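# Open the microwave door wide and withdraw both hands

## Task

Swing the microwave door open to a wide angle, release it, and pull both grippers away so they touch neither the microwave nor the loose objects near it; the slow cooker must still be upright at the end.

## Robot and tools

Robot: two arms, left_arm and right_arm, each ending in a two-finger gripper. In the scene frame the origin sits at table height midway between the nominal bases, +x points out over the table, +z is up, and left_arm is on the +y side (arm names do not match image sides). Calibrated bases: left_arm at (-0.047, +0.273, 0) m, quat_wxyz (+1.000, 0, 0, +0.005); right_arm at (-0.006, -0.335, 0) m, quat_wxyz (+1.000, 0, 0, -0.002). Both bases have +z up, so each base frame is close to the scene frame shifted sideways.

Frames: every hand pose, velocity, target and wrist-camera pose is given in that arm's own base frame. Fixed cameras and the table use the scene frame. On the gripper, +z runs along the fingers and the fingers open and close along y. end_effector_position is the point between the finger pads, just under 1 cm behind the tips. Reported positions and orientations may be wrong by a few centimetres, more when the arm is far out.

Row layout (used by every moving tool): 16 numbers, left_arm first then right_arm, each as x, y, z, qw, qx, qy, qz, opening. x, y, z are an absolute gripper position in metres in that arm's base frame; the quaternion is an absolute orientation, w first, in the same frame. opening ranges -1 (closed, pads touching) to +1 (fully open, about 87 mm); 0.5 gives about 69 mm, 0 about 43 mm, -0.5 about 18 mm. Both arms must always be filled in. To keep an arm still, repeat the exact pose from the last result taken before it stopped, plus its wanted opening; to keep an orientation, repeat the same quaternion rather than the drifted reported one. Resending an unchanged opening keeps the gripper as it is; a 0 is a real command.

execute_actions(actions, cameras): actions is a list of up to 15 actions; each action is a list of up to 15 rows, one row per 1/30 s step, and the final row is held for the rest of the 15 steps. Each row's target must lie within 0.6 m of that gripper's current position along each of its own axes, otherwise the action is rejected for both arms; if the first action fails this against the last reported state, or any action is malformed, the entire call is rejected. An empty list just returns state and images. cameras picks images: omitted, null or ["all"] for all, [] for none; names are cam_high, cam_low, cam_left_wrist, cam_right_wrist (each 672x504). An unknown name voids the call.

move(target, speed, blend, opening_speed, blocking, cameras): drives each gripper in a straight line from its Hand target to the given absolute pose. target is one 16-number row or a list of up to 15 rows (no 0.6 m check). speed is the path's top speed in m/s, 0.002 to 2.9, default 0.25, with rotation capped at twice that in rad/s; one value or one per target. blend, in metres, rounds corners of a list (default 0 stops at each point). opening_speed, at least 0.2 per second on the -1..+1 scale, ramps finger commands. All paths finish together, take at least 0.5 s, and are cut at 10 s. Paths ignore obstacles and the other arm; faster moves lag, stray and hit harder, and targets set past a contact press harder. Avoid routing a path near an arm's own base, which can flip its shoulder; go around. An opening change on a later list target happens only after everything has come to rest there. blocking=false returns after about 0.5 s while motion continues; a new move takes over from the current point. The result adds a move: line giving the ending (done, off_target, moving, held, fault) and limits (paced = pose clipped, held = steps withheld). An arm not named in the ending is done, i.e. at rest within 10 mm and 2 degrees. Neither done nor off_target tells you about contact.

wait(seconds 0 to 10, cameras): lets time pass with commands held; a running move keeps going and the wait ends early if it finishes. stop(cameras): brakes the running move, needing room if it was fast. zoom_image(camera, region): region [x0, y0, x1, y1] in pixels, top-left origin, at most 504 by 504, on that camera's latest image. finished_scene(scene): ends the current scene, given its number; irreversible.

Result lines: end_effector_position and end_effector_quat_wxyz per arm; Hand target (where the arm is actually being sent, which may fall short of your command, so send the remainder next); Tool commands (current gripper commands); grip_measured (finger position on the command scale, possibly off by up to about 1 mm); Joint positions (waist, shoulder, elbow, wrist pitch, wrist yaw, wrist roll, then gripper on 0 closed to 1 open); Joint velocities, marked within noise when the arm is still; Joint torques, whole drive output including gravity, with joints 1 to 3 wrapping at ±28 N m. Joint ranges in rad: waist -2.618 to 3.054, shoulder and elbow 0 to 3.142 (elbow straight at 2.901), wrist pitch and yaw ±1.571, wrist roll ±2.094.

Behaviour: each step the commanded orientation is clipped to 40 degrees from the measured one; position is favoured over orientation. Friction and weight can leave the gripper low, short or tilted, and tiny moves may not happen or go sideways, so check pose after each move and correct tilt.

Avoid: knocking anything off the work area, tipping the slow cooker, slamming or hitting the door or objects, very hard pushes, releasing the door while it still swings, gripper-to-gripper or arm-to-arm contact (the clearance check does not guard grippers against each other), and closing one gripper on the other's fingers. A wrist camera cable touching something counts as contact. Long stretched reaches, held loads or pushing into unreachable poses heat motors: MOTOR HOT appears at 75 °C, an OVER-TEMPERATURE FAULT at 90 °C folds that arm and disables it, and at 100 °C it collapses. Loose objects may occasionally be nudged by outside pushes.

Each tool is called as a command line: name --argument value for each argument, lists and objects as JSON in quotes; but a table of rows of numbers goes row by row, as --pt "numbers of a row", without its own name.

## Session

execute_actions --actions '[]'

Scene clock: 0.00 s.
left_arm: end_effector_position=(+0.3714, +0.0219, +0.0726) grip_measured=+1.000 end_effector_quat_wxyz=(+0.643, -0.044, +0.762, +0.064) | right_arm: end_effector_position=(+0.3753, -0.0256, +0.0763) grip_measured=+0.990 end_effector_quat_wxyz=(+0.658, +0.064, +0.747, -0.072)
Joint positions: left_arm=[-0.027 1.553 0.235 1.149 -0.18 0.011 1] | right_arm=[0.038 1.608 0.233 1.247 0.23 0.006 0.995]
Joint velocities: within noise
Joint torques (N m): no reading
Heat: left arm: 36 °C; right arm: 40 °C.
Hand target: left_arm +0.3745, +0.0218, +0.0788; +0.650, -0.045, +0.756, +0.063 | right_arm +0.3787, -0.0255, +0.0846; +0.668, +0.065, +0.738, -0.070
Tool commands: left_gripper/opening=+1.0 right_gripper/opening=+1.0

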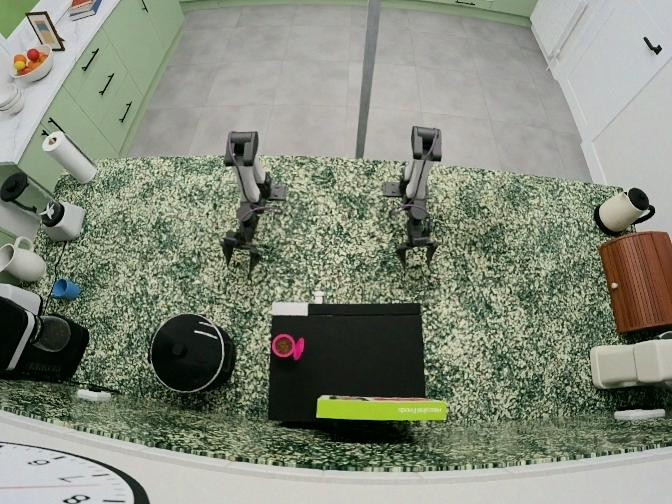

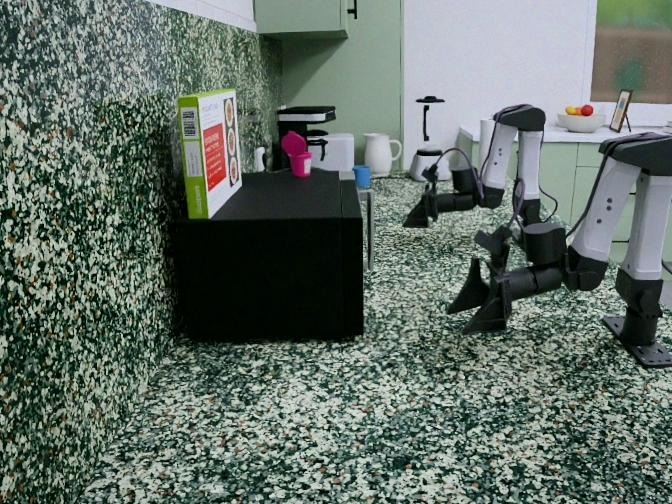

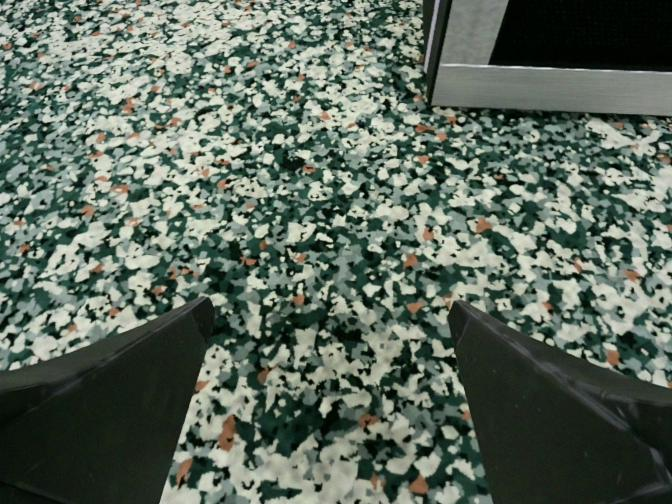

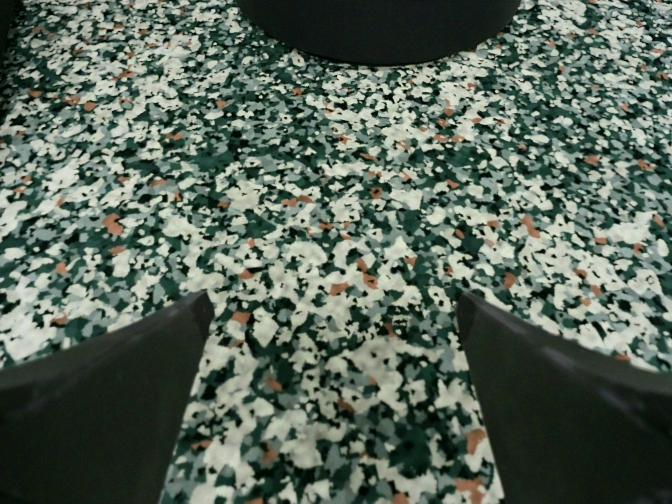

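zoom_image --camera "cam_high" --region '[220, 230, 460, 440]'

zoom_image --camera "cam_low" --region '[170, 80, 420, 350]'

Scaled by 2.100 from the camera's 672x504 image, which has a finer 960x720 frame.

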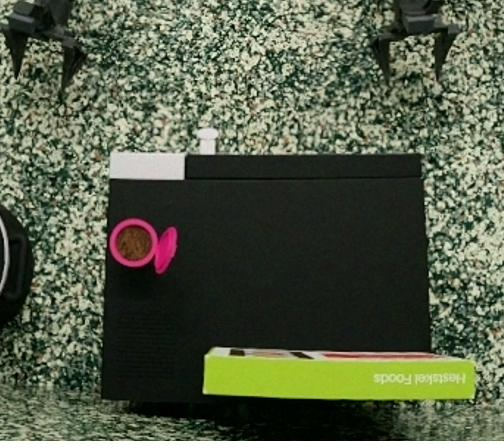

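Scaled by 1.867 from the camera's 672x504 image, which has a finer 960x720 frame.

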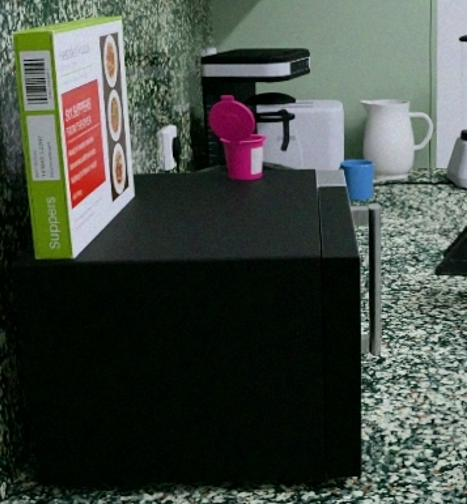

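move --pt "0.05 0.30 0.15 0.5 -0.5 0.5 0.5 0 0.36 0.26 0.14 0.707 0 0.707 0 1"

Scene clock: 5.43 s.
left_arm: end_effector_position=(+0.0466, +0.2920, +0.1301) grip_measured=+0.000 end_effector_quat_wxyz=(+0.478, -0.506, +0.519, +0.497) | right_arm: end_effector_position=(+0.3571, +0.2564, +0.1351) grip_measured=+0.990 end_effector_quat_wxyz=(+0.704, -0.007, +0.710, +0.000)
Joint positions: left_arm=[1.178 0.754 0.064 0.635 -0.399 0.011 0.5] | right_arm=[0.951 1.783 0.679 1.088 0.942 0.004 0.995]
Joint velocities: within noise
Joint torques (N m): left_arm=[0.54 0.1 9.74 2.25 0.13 -0.1] | right_arm=[0.36 -6.42 6.97 1.57 0.24 0.02]
Heat: left arm: 37 °C; right arm: 41 °C.
Hand target: left_arm +0.0496, +0.2983, +0.1502; +0.500, -0.500, +0.500, +0.500 | right_arm +0.3599, +0.2599, +0.1400; +0.707, +0.000, +0.707, +0.000
Off the commanded pose: left_arm 0.022 m, 3 deg | right_arm 0.007 m, 1 deg.
move: off_target (left_arm)

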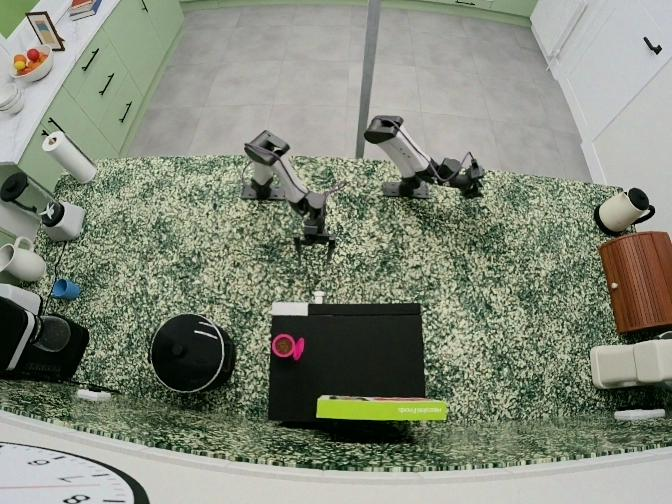

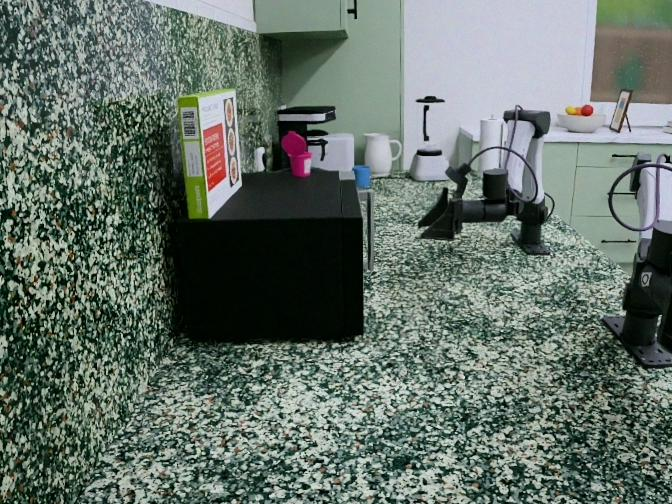

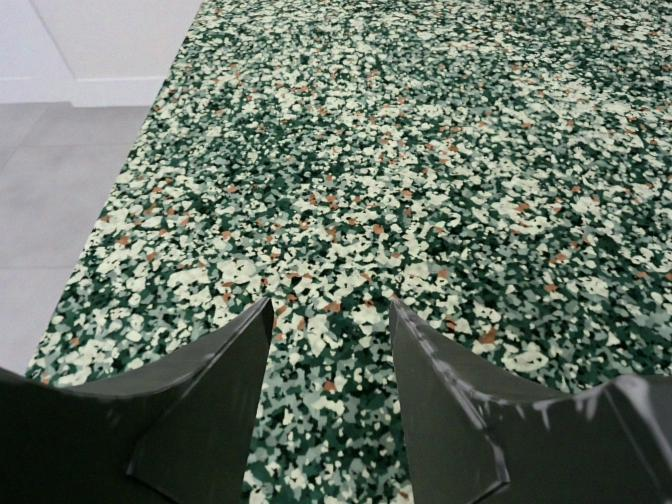

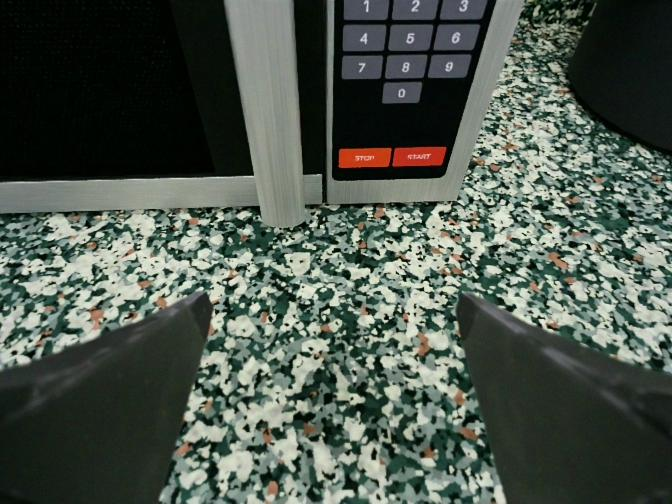

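move --pt "0.05 0.30 0.15 0.5 -0.5 0.5 0.5 0 0.41 0.29 0.14 0.707 0 0.707 0 1"

Scene clock: 6.87 s.
left_arm: end_effector_position=(+0.0467, +0.2921, +0.1302) grip_measured=+0.000 end_effector_quat_wxyz=(+0.478, -0.506, +0.519, +0.497) | right_arm: end_effector_position=(+0.4051, +0.2839, +0.1345) grip_measured=+0.990 end_effector_quat_wxyz=(+0.703, +0.000, +0.711, -0.008)
Joint positions: left_arm=[1.178 0.755 0.064 0.637 -0.399 0.011 0.5] | right_arm=[0.894 1.945 0.911 1.016 0.905 0.002 0.995]
Joint velocities: within noise
Joint torques (N m): left_arm=[0.55 0.1 9.72 2.22 0.14 -0.1] | right_arm=[-0.13 -8.17 7.45 1.58 -0.06 0.03]
Heat: left arm: 37 °C; right arm: 41 °C.
Hand target: left_arm +0.0497, +0.2985, +0.1503; +0.500, -0.500, +0.500, +0.500 | right_arm +0.4098, +0.2897, +0.1400; +0.707, +0.000, +0.707, +0.000
Off the commanded pose: left_arm 0.022 m, 3 deg | right_arm 0.010 m, 1 deg.
move: off_target (left_arm)

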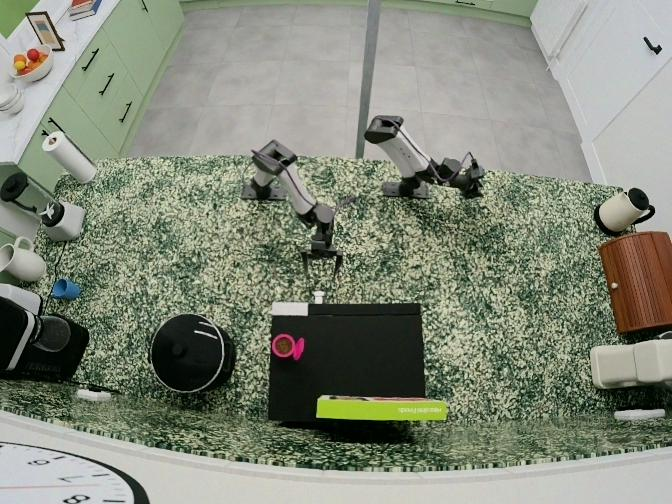

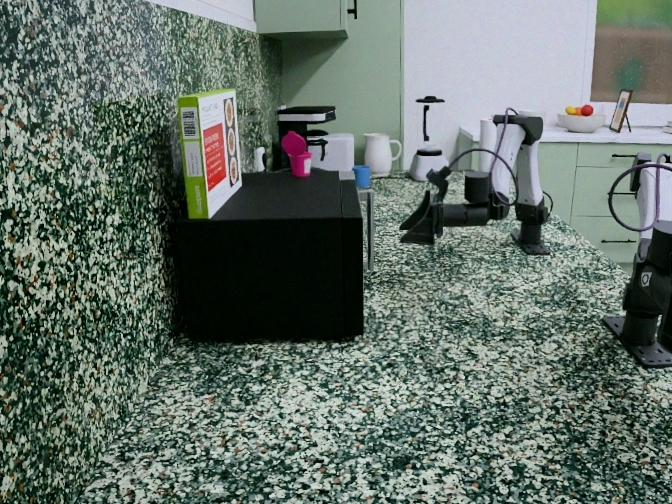

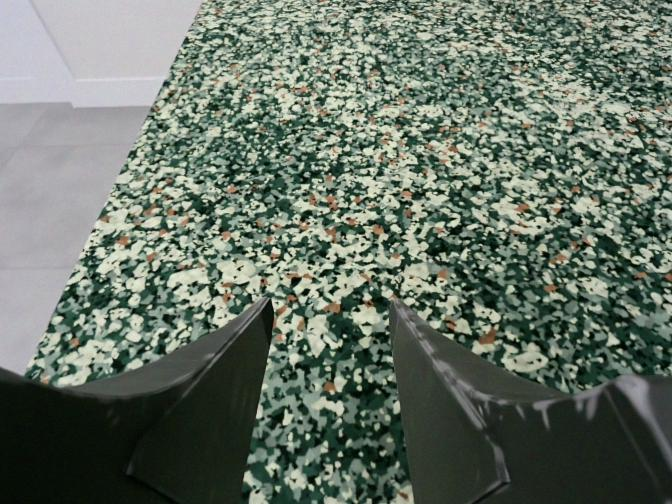

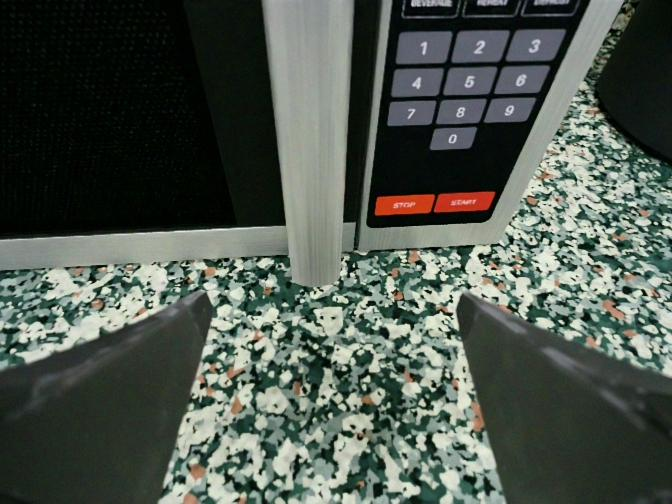

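move --pt "0.05 0.30 0.15 0.5 -0.5 0.5 0.5 0 0.455 0.295 0.15 0.707 0 0.707 0 1" --cameras '["cam_high","cam_low","cam_right_wrist"]'

zoom_image --camera "cam_high" --region '[250, 230, 400, 340]'

zoom_image --camera "cam_low" --region '[330, 150, 480, 290]'

Scene clock: 8.17 s.
left_arm: end_effector_position=(+0.0467, +0.2921, +0.1304) grip_measured=+0.000 end_effector_quat_wxyz=(+0.478, -0.506, +0.518, +0.497) | right_arm: end_effector_position=(+0.4504, +0.2883, +0.1442) grip_measured=+0.990 end_effector_quat_wxyz=(+0.703, +0.001, +0.711, -0.009)
Joint positions: left_arm=[1.178 0.755 0.064 0.637 -0.399 0.011 0.5] | right_arm=[0.813 2.016 1.077 0.921 0.827 0.001 0.995]
Joint velocities: within noise
Joint torques (N m): left_arm=[0.55 0.13 9.72 2.25 0.14 -0.1] | right_arm=[0.12 -9.1 7.91 1.62 -0.07 0.04]
Heat: left arm: 37 °C; right arm: 42 °C.
Hand target: left_arm +0.0496, +0.2985, +0.1502; +0.500, -0.500, +0.500, +0.500 | right_arm +0.4547, +0.2948, +0.1501; +0.707, +0.000, +0.707, +0.000
Off the commanded pose: left_arm 0.021 m, 3 deg | right_arm 0.010 m, 1 deg.
move: off_target (left_arm)
Images, in order (width x height): cam_high 672x504, cam_low 672x504, cam_right_wrist 672x504.

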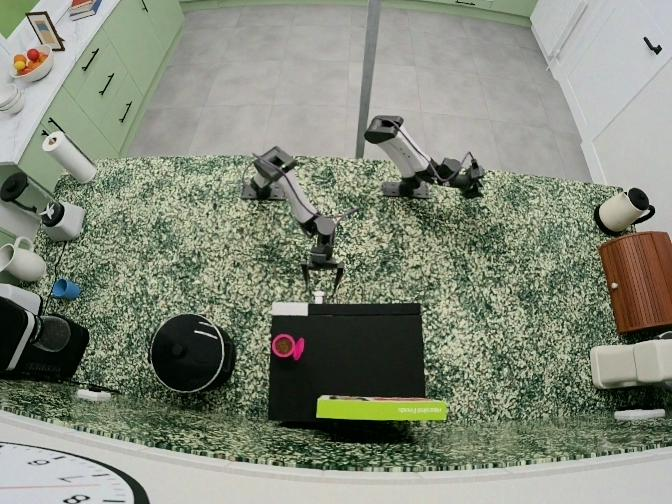

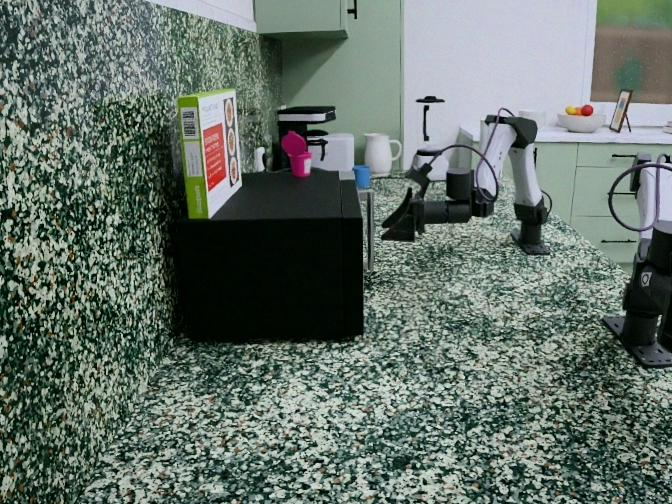

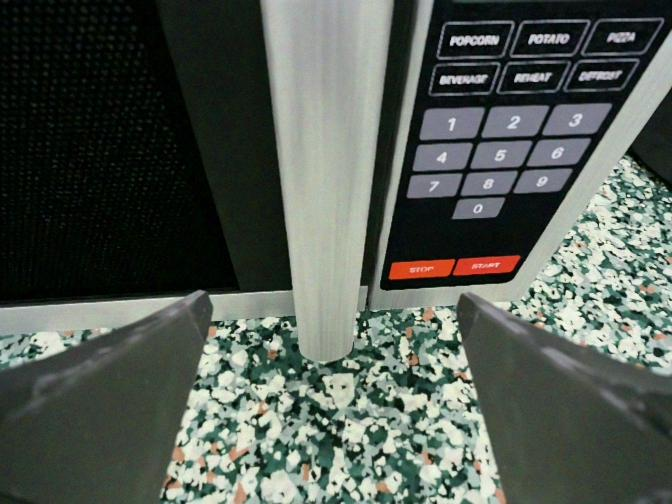

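Scaled by 3.360 from the camera's 672x504 image, which has a finer 960x720 frame.

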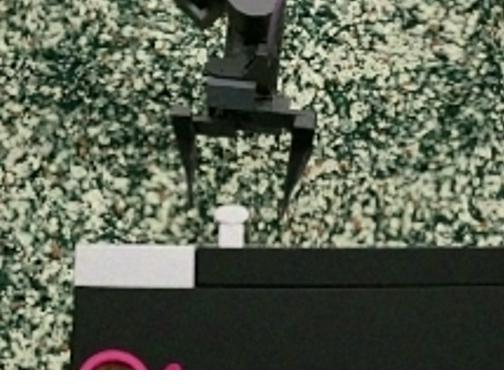

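Scaled by 3.360 from the camera's 672x504 image, which has a finer 960x720 frame.

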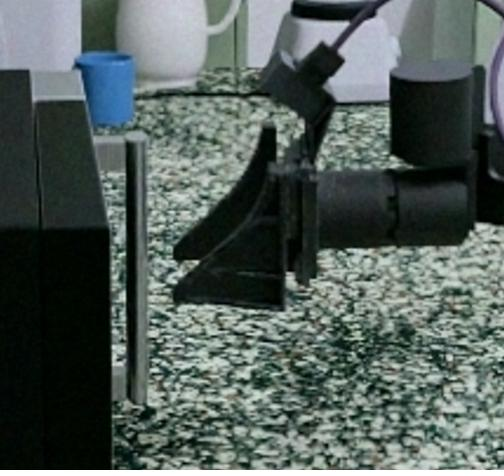

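move --pt "0.05 0.30 0.15 0.5 -0.5 0.5 0.5 0 0.497 0.293 0.15 0.707 0 0.707 0 1" --cameras '["cam_high","cam_low","cam_right_wrist"]' --speed 0.12

zoom_image --camera "cam_low" --region '[330, 150, 480, 290]'

Scene clock: 9.53 s.
left_arm: end_effector_position=(+0.0467, +0.2921, +0.1305) grip_measured=+0.000 end_effector_quat_wxyz=(+0.478, -0.506, +0.518, +0.497) | right_arm: end_effector_position=(+0.4921, +0.2866, +0.1439) grip_measured=+0.990 end_effector_quat_wxyz=(+0.702, +0.001, +0.712, -0.009)
Joint positions: left_arm=[1.178 0.755 0.064 0.638 -0.398 0.011 0.5] | right_arm=[0.74 2.103 1.217 0.866 0.753 0.001 0.995]
Joint velocities: within noise
Joint torques (N m): left_arm=[0.55 0.16 9.74 2.24 0.13 -0.1] | right_arm=[0.08 -9.94 8.21 1.66 -0.08 0.04]
Heat: left arm: 38 °C; right arm: 42 °C.
Hand target: left_arm +0.0497, +0.2985, +0.1503; +0.500, -0.500, +0.500, +0.500 | right_arm +0.4966, +0.2928, +0.1501; +0.707, +0.000, +0.707, +0.000
Off the commanded pose: left_arm 0.021 m, 3 deg | right_arm 0.010 m, 1 deg.
move: off_target (left_arm)
Images, in order (width x height): cam_high 672x504, cam_low 672x504, cam_right_wrist 672x504.

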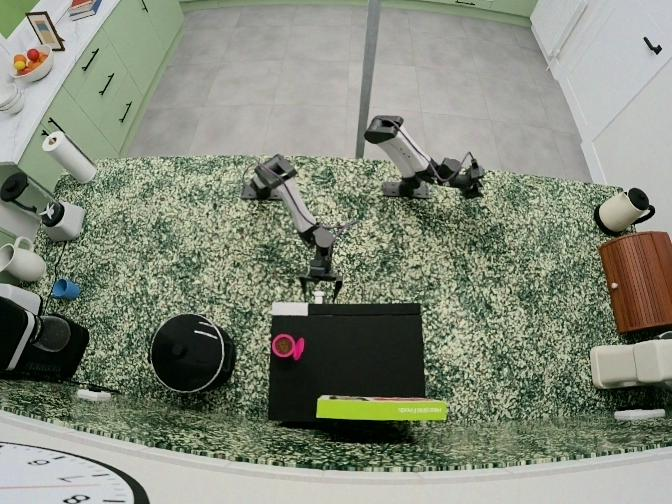

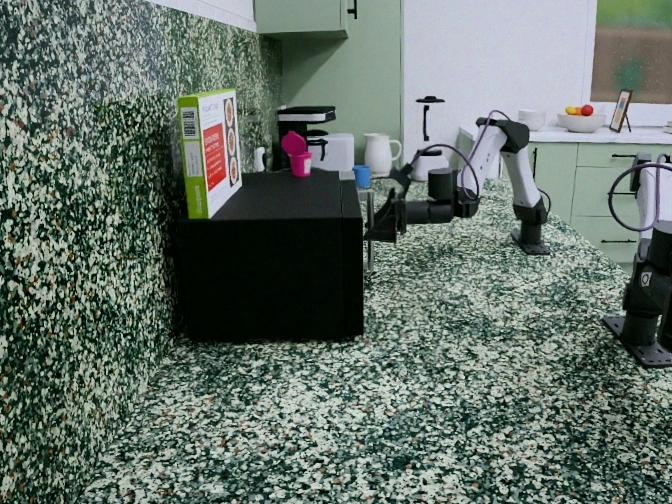

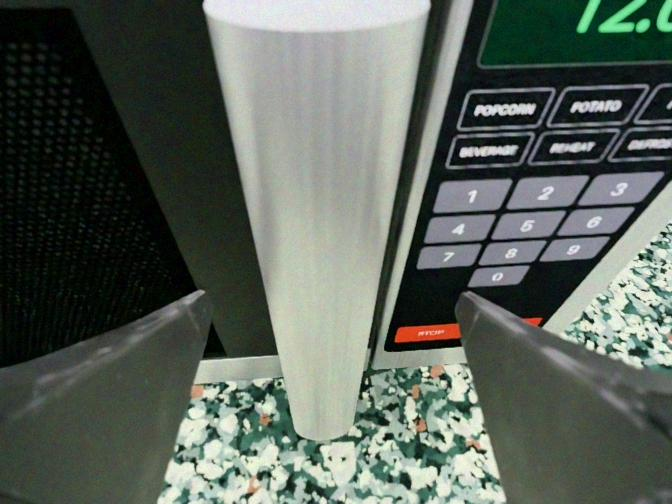

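Scaled by 3.360 from the camera's 672x504 image, which has a finer 960x720 frame.

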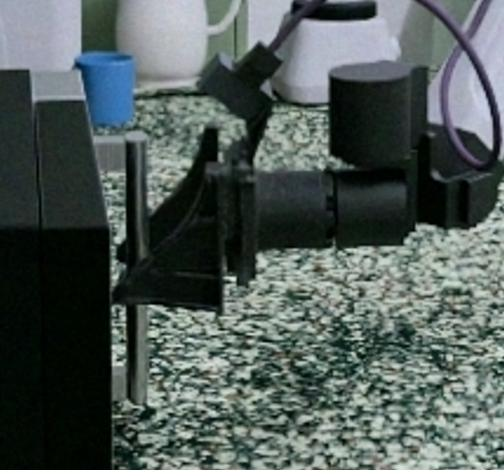

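move --pt "0.05 0.30 0.15 0.5 -0.5 0.5 0.5 0 0.497 0.293 0.15 0.707 0 0.707 0 -0.6" --cameras '["cam_high","cam_right_wrist"]' --opening_speed 1.5

Scene clock: 10.97 s.
left_arm: end_effector_position=(+0.0467, +0.2921, +0.1305) grip_measured=+0.000 end_effector_quat_wxyz=(+0.478, -0.506, +0.518, +0.497) | right_arm: end_effector_position=(+0.4924, +0.2885, +0.1439) grip_measured=-0.281 end_effector_quat_wxyz=(+0.702, -0.002, +0.712, -0.005)
Joint positions: left_arm=[1.178 0.755 0.064 0.638 -0.398 0.011 0.5] | right_arm=[0.74 2.104 1.22 0.866 0.744 0.002 0.36]
Joint velocities: within noise
Joint torques (N m): left_arm=[0.57 0.16 9.74 2.24 0.13 -0.1] | right_arm=[0.06 -10.07 8.08 1.65 0.03 0.03]
Heat: left arm: 38 °C; right arm: 42 °C.
Hand target: left_arm +0.0497, +0.2985, +0.1502; +0.500, -0.500, +0.500, +0.500 | right_arm +0.4967, +0.2927, +0.1500; +0.707, +0.000, +0.707, +0.000
Off the commanded pose: left_arm 0.021 m, 3 deg | right_arm 0.009 m, 1 deg.
move: off_target (left_arm)
Images, in order (width x height): cam_high 672x504, cam_right_wrist 672x504.

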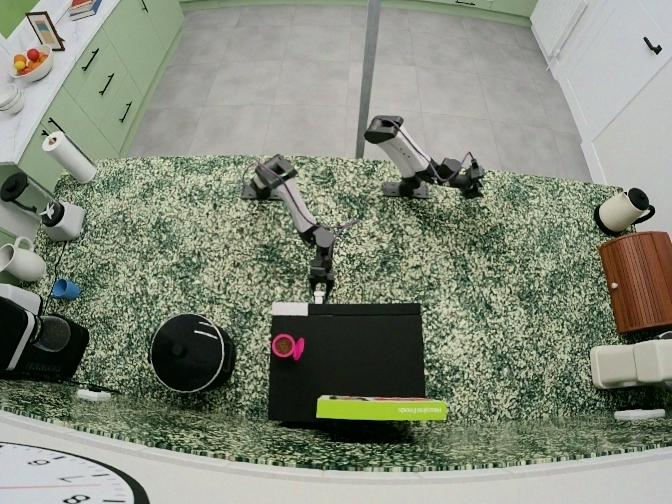

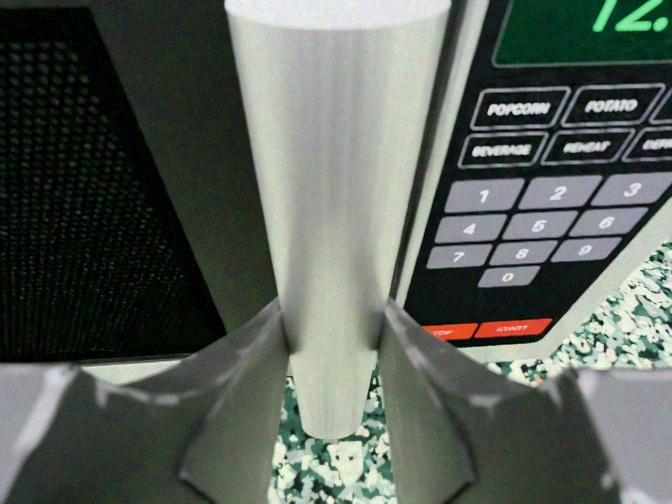

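move --pt "0.05 0.30 0.15 0.5 -0.5 0.5 0.5 0 0.455 0.300 0.15 0.7061 0.037 0.7061 -0.037 -0.6" --pt "0.05 0.30 0.15 0.5 -0.5 0.5 0.5 0 0.413 0.312 0.15 0.7044 0.0616 0.7044 -0.0616 -0.6" --pt "0.05 0.30 0.15 0.5 -0.5 0.5 0.5 0 0.370 0.331 0.15 0.700 0.095 0.700 -0.095 -0.6" --pt "0.05 0.30 0.15 0.5 -0.5 0.5 0.5 0 0.335 0.355 0.15 0.6963 0.1228 0.6963 -0.1228 -0.6" --speed 0.12 --blend 0.01

Scene clock: 13.70 s.
left_arm: end_effector_position=(+0.0468, +0.2922, +0.1306) grip_measured=+0.000 end_effector_quat_wxyz=(+0.479, -0.506, +0.518, +0.497) | right_arm: end_effector_position=(+0.3392, +0.3557, +0.1407) grip_measured=-0.292 end_effector_quat_wxyz=(+0.698, +0.111, +0.699, -0.111)
Joint positions: left_arm=[1.178 0.755 0.064 0.638 -0.398 0.011 0.5] | right_arm=[1.173 2.16 1.291 0.841 1.487 0.027 0.354]
Joint velocities: within noise
Joint torques (N m): left_arm=[0.58 0.18 9.73 2.24 0.12 -0.1] | right_arm=[0.98 -11.45 7.8 1.14 0.62 -0.15]
Heat: left arm: 38 °C; right arm: 44 °C.
Hand target: left_arm +0.0497, +0.2985, +0.1503; +0.500, -0.500, +0.500, +0.500 | right_arm +0.3349, +0.3550, +0.1498; +0.696, +0.123, +0.696, -0.122
Off the commanded pose: left_arm 0.021 m, 3 deg | right_arm 0.010 m, 2 deg.
move: off_target (left_arm)

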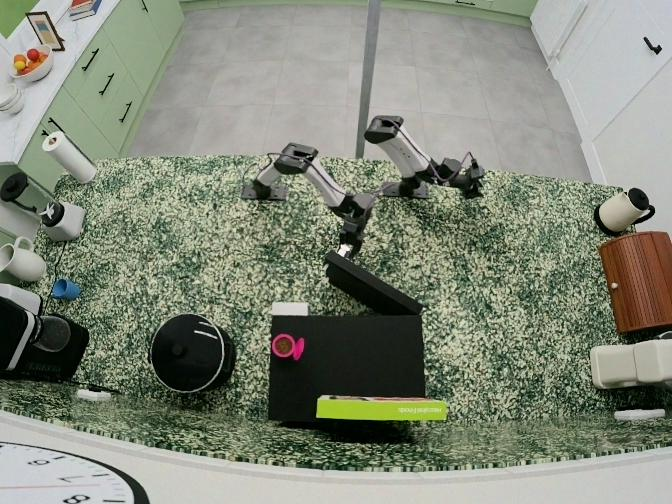

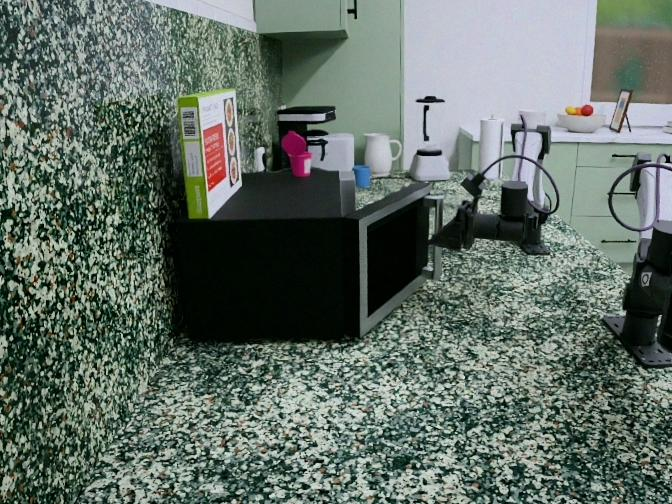

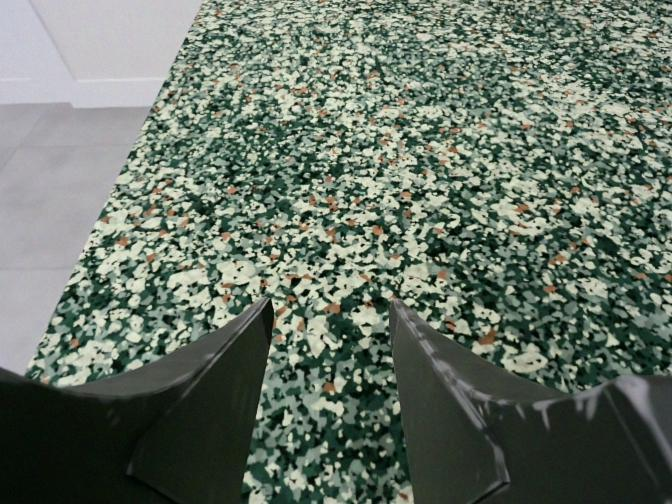

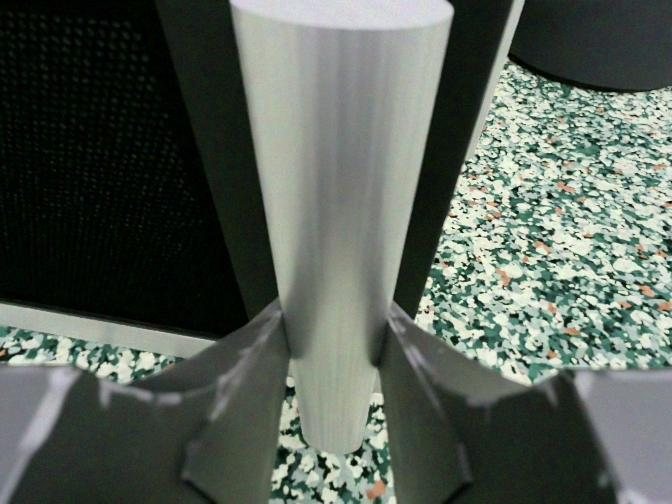

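move --pt "0.05 0.30 0.15 0.5 -0.5 0.5 0.5 0 0.287 0.391 0.15 0.701 0.0923 0.701 -0.0923 -0.6" --pt "0.05 0.30 0.15 0.5 -0.5 0.5 0.5 0 0.247 0.437 0.15 0.7054 0.0493 0.7054 -0.0493 -0.6" --speed 0.12 --blend 0.01 --cameras '["cam_high","cam_low","cam_right_wrist"]'

Scene clock: 15.40 s.
left_arm: end_effector_position=(+0.0468, +0.2922, +0.1306) grip_measured=+0.000 end_effector_quat_wxyz=(+0.479, -0.506, +0.518, +0.497) | right_arm: end_effector_position=(+0.2763, +0.4378, +0.1409) grip_measured=-0.400 end_effector_quat_wxyz=(+0.705, +0.040, +0.707, -0.029)
Joint positions: left_arm=[1.178 0.755 0.064 0.638 -0.398 0.011 0.5] | right_arm=[1.351 2.222 1.405 0.783 1.448 0.05 0.3]
Joint velocities: within noise
Joint torques (N m): left_arm=[0.58 0.17 9.73 2.23 0.13 -0.1] | right_arm=[5.55 -12.6 7.12 1.06 1.27 -0.17]
Heat: left arm: 39 °C; right arm: 44 °C.
Hand target: left_arm +0.0497, +0.2985, +0.1502; +0.500, -0.500, +0.500, +0.500 | right_arm +0.2483, +0.4375, +0.1494; +0.705, +0.048, +0.706, -0.048
Off the commanded pose: left_arm 0.021 m, 3 deg | right_arm 0.031 m, 3 deg.
move: off_target (left_arm, right_arm)
Images, in order (width x height): cam_high 672x504, cam_low 672x504, cam_right_wrist 672x504.

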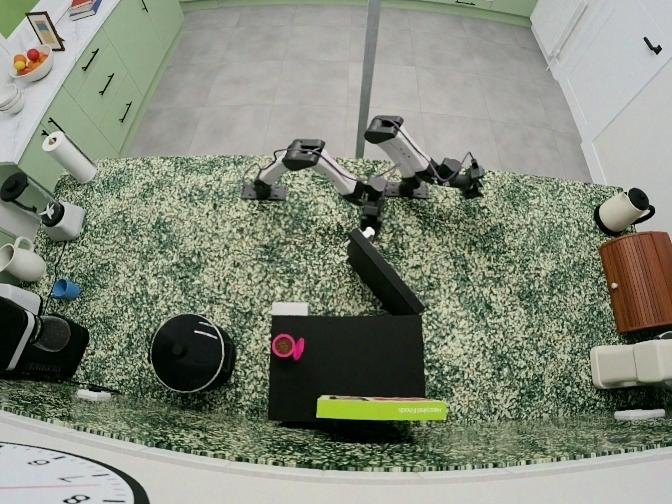

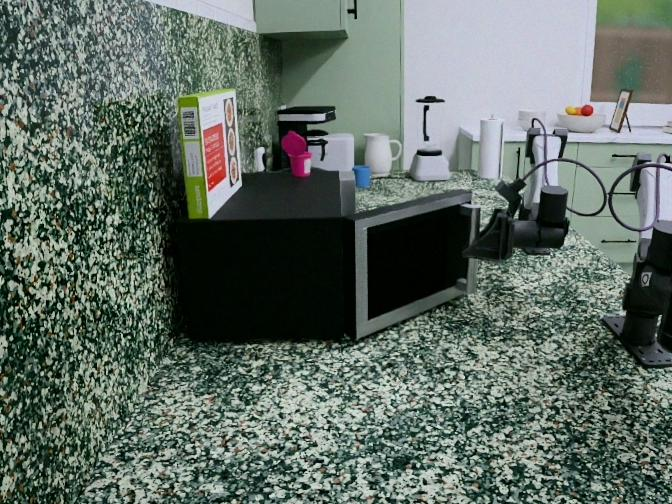

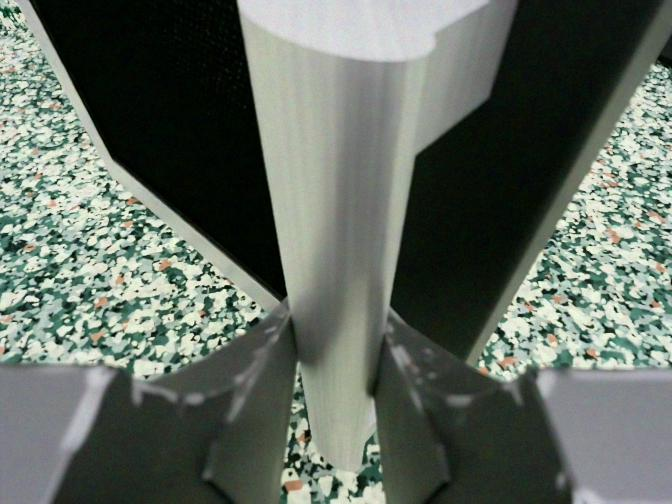

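move --pt "0.05 0.30 0.15 0.5 -0.5 0.5 0.5 0 0.276 0.438 0.15 0.7054 0.0493 0.7054 -0.0493 -0.4" --pt "0.05 0.30 0.15 0.5 -0.5 0.5 0.5 0 0.276 0.438 0.15 0.7054 0.0493 0.7054 -0.0493 0.7" --opening_speed 1.5 --cameras '["cam_high","cam_low","cam_right_wrist"]'

Scene clock: 18.23 s.
left_arm: end_effector_position=(+0.0468, +0.2922, +0.1307) grip_measured=+0.000 end_effector_quat_wxyz=(+0.479, -0.506, +0.518, +0.497) | right_arm: end_effector_position=(+0.2763, +0.4344, +0.1423) grip_measured=+0.700 end_effector_quat_wxyz=(+0.704, +0.037, +0.707, -0.055)
Joint positions: left_arm=[1.178 0.755 0.064 0.639 -0.398 0.011 0.5] | right_arm=[1.351 2.232 1.43 0.759 1.48 0.017 0.85]
Joint velocities: within noise
Joint torques (N m): left_arm=[0.57 0.16 9.74 2.23 0.13 -0.1] | right_arm=[0.39 -11.63 7.98 1.29 0.27 0.01]
Heat: left arm: 39 °C; right arm: 46 °C.
Hand target: left_arm +0.0497, +0.2985, +0.1503; +0.500, -0.500, +0.500, +0.500 | right_arm +0.2759, +0.4378, +0.1500; +0.705, +0.049, +0.706, -0.049
Off the commanded pose: left_arm 0.021 m, 3 deg | right_arm 0.009 m, 2 deg.
move: off_target (left_arm)
Images, in order (width x height): cam_high 672x504, cam_low 672x504, cam_right_wrist 672x504.

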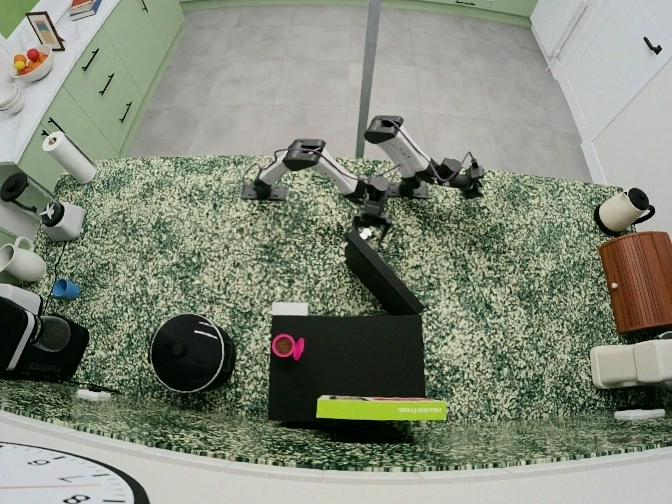

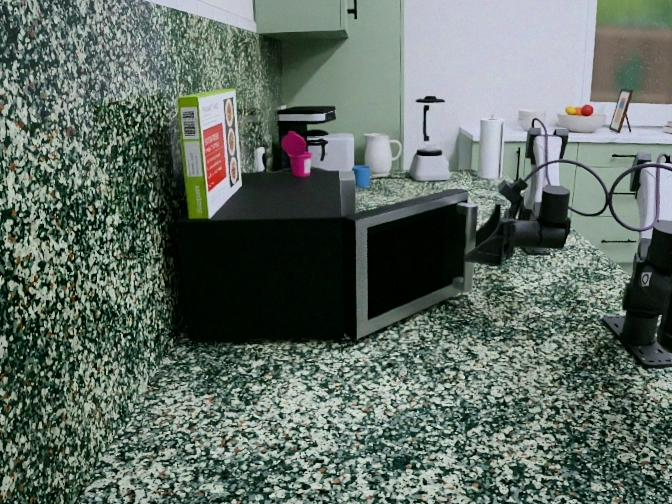

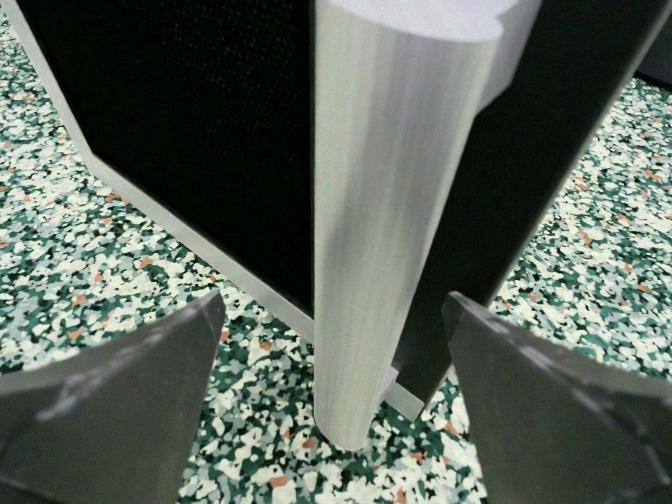

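move --pt "0.05 0.30 0.15 0.5 -0.5 0.5 0.5 0 0.19 0.43 0.15 0.7054 0.0493 0.7054 -0.0493 0.7" --pt "0.05 0.30 0.15 0.5 -0.5 0.5 0.5 0 0.22 0.27 0.14 0.6830 -0.183 0.683 0.183 -1" --pt "0.05 0.30 0.15 0.5 -0.5 0.5 0.5 0 0.34 0.32 0.13 0.6124 -0.3536 0.6124 0.3536 -1" --opening_speed 1.5 --blend '[0,0.03,0]'

Scene clock: 24.63 s.
left_arm: end_effector_position=(+0.0468, +0.2922, +0.1307) grip_measured=+0.000 end_effector_quat_wxyz=(+0.479, -0.506, +0.518, +0.497) | right_arm: end_effector_position=(+0.3350, +0.3153, +0.1191) grip_measured=-1.000 end_effector_quat_wxyz=(+0.602, -0.353, +0.627, +0.347)
Joint positions: left_arm=[1.178 0.755 0.064 0.639 -0.398 0.011 0.5] | right_arm=[0.591 1.771 0.6 1.132 -0.444 -0.006 0]
Joint velocities: within noise
Joint torques (N m): left_arm=[0.57 0.16 9.74 2.23 0.13 -0.1] | right_arm=[-0.21 -6.22 6.93 2 -0.12 0.1]
Heat: left arm: 40 °C; right arm: 47 °C.
Hand target: left_arm +0.0497, +0.2985, +0.1502; +0.500, -0.500, +0.500, +0.500 | right_arm +0.3397, +0.3196, +0.1300; +0.612, -0.354, +0.613, +0.353
Off the commanded pose: left_arm 0.021 m, 3 deg | right_arm 0.013 m, 2 deg.
move: off_target (left_arm, right_arm); blend cut to 0 m at target 2

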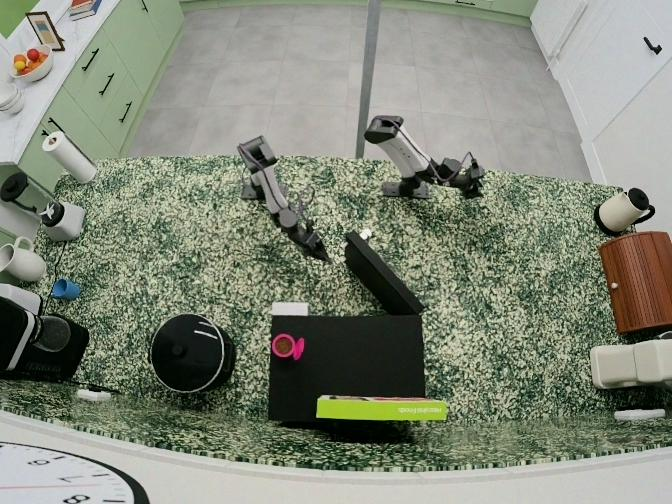

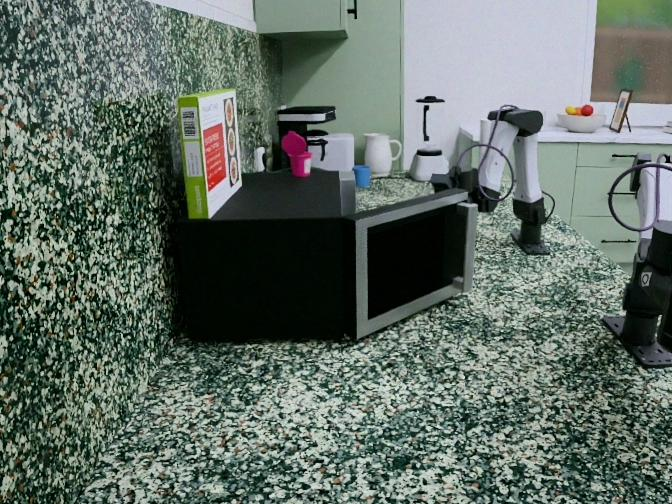

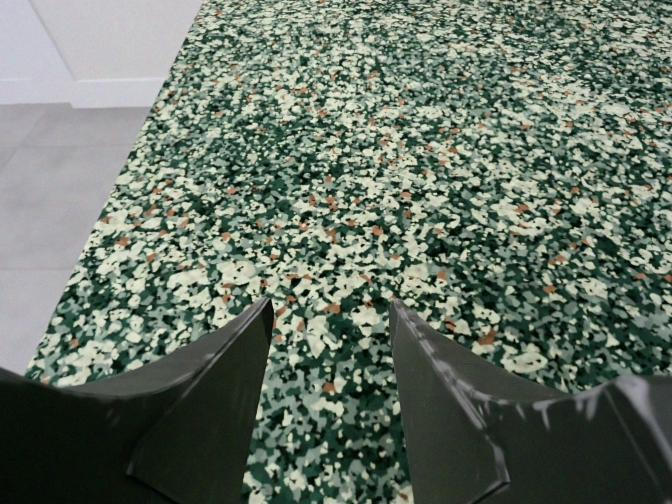

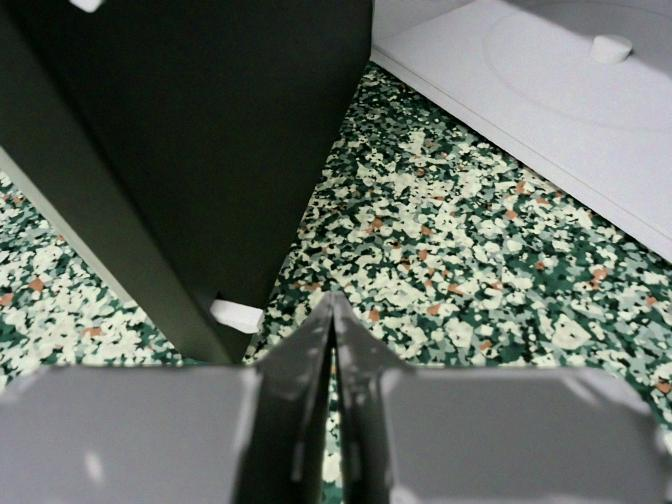

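move --pt "0.05 0.30 0.15 0.5 -0.5 0.5 0.5 0 0.37 0.41 0.14 0.5792 -0.4056 0.5792 0.4056 -1" --pt "0.05 0.30 0.15 0.5 -0.5 0.5 0.5 0 0.34 0.51 0.14 0.561 -0.4305 0.561 0.4305 -1" --pt "0.05 0.30 0.15 0.5 -0.5 0.5 0.5 0 0.31 0.59 0.14 0.561 -0.4305 0.561 0.4305 -1" --blend 0.02 --speed 0.15 --cameras '["cam_high","cam_right_wrist"]'

Scene clock: 27.63 s.
left_arm: end_effector_position=(+0.0468, +0.2922, +0.1307) grip_measured=+0.000 end_effector_quat_wxyz=(+0.479, -0.506, +0.518, +0.497) | right_arm: end_effector_position=(+0.3032, +0.5863, +0.1332) grip_measured=-1.000 end_effector_quat_wxyz=(+0.553, -0.439, +0.563, +0.430)
Joint positions: left_arm=[1.178 0.755 0.064 0.639 -0.398 0.011 0.5] | right_arm=[1.013 2.32 1.551 0.749 -0.311 -0.007 0]
Joint velocities: within noise
Joint torques (N m): left_arm=[0.57 0.21 9.73 2.24 0.13 -0.11] | right_arm=[-0.2 -12 8.84 1.82 0.18 0.11]
Heat: left arm: 40 °C; right arm: 48 °C.
Hand target: left_arm +0.0497, +0.2985, +0.1502; +0.500, -0.500, +0.500, +0.500 | right_arm +0.3098, +0.5895, +0.1400; +0.561, -0.430, +0.561, +0.430
Off the commanded pose: left_arm 0.021 m, 3 deg | right_arm 0.010 m, 1 deg.
move: off_target (left_arm)
Images, in order (width x height): cam_high 672x504, cam_right_wrist 672x504.

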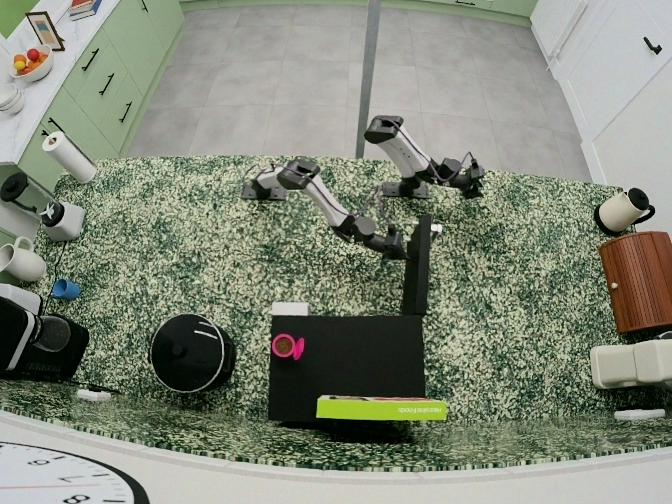

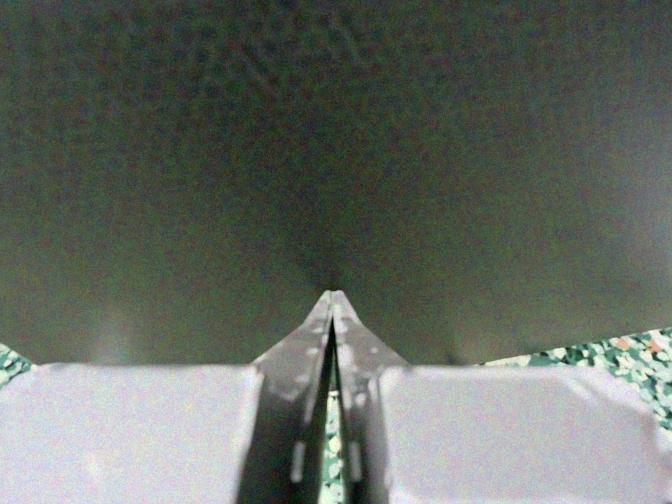

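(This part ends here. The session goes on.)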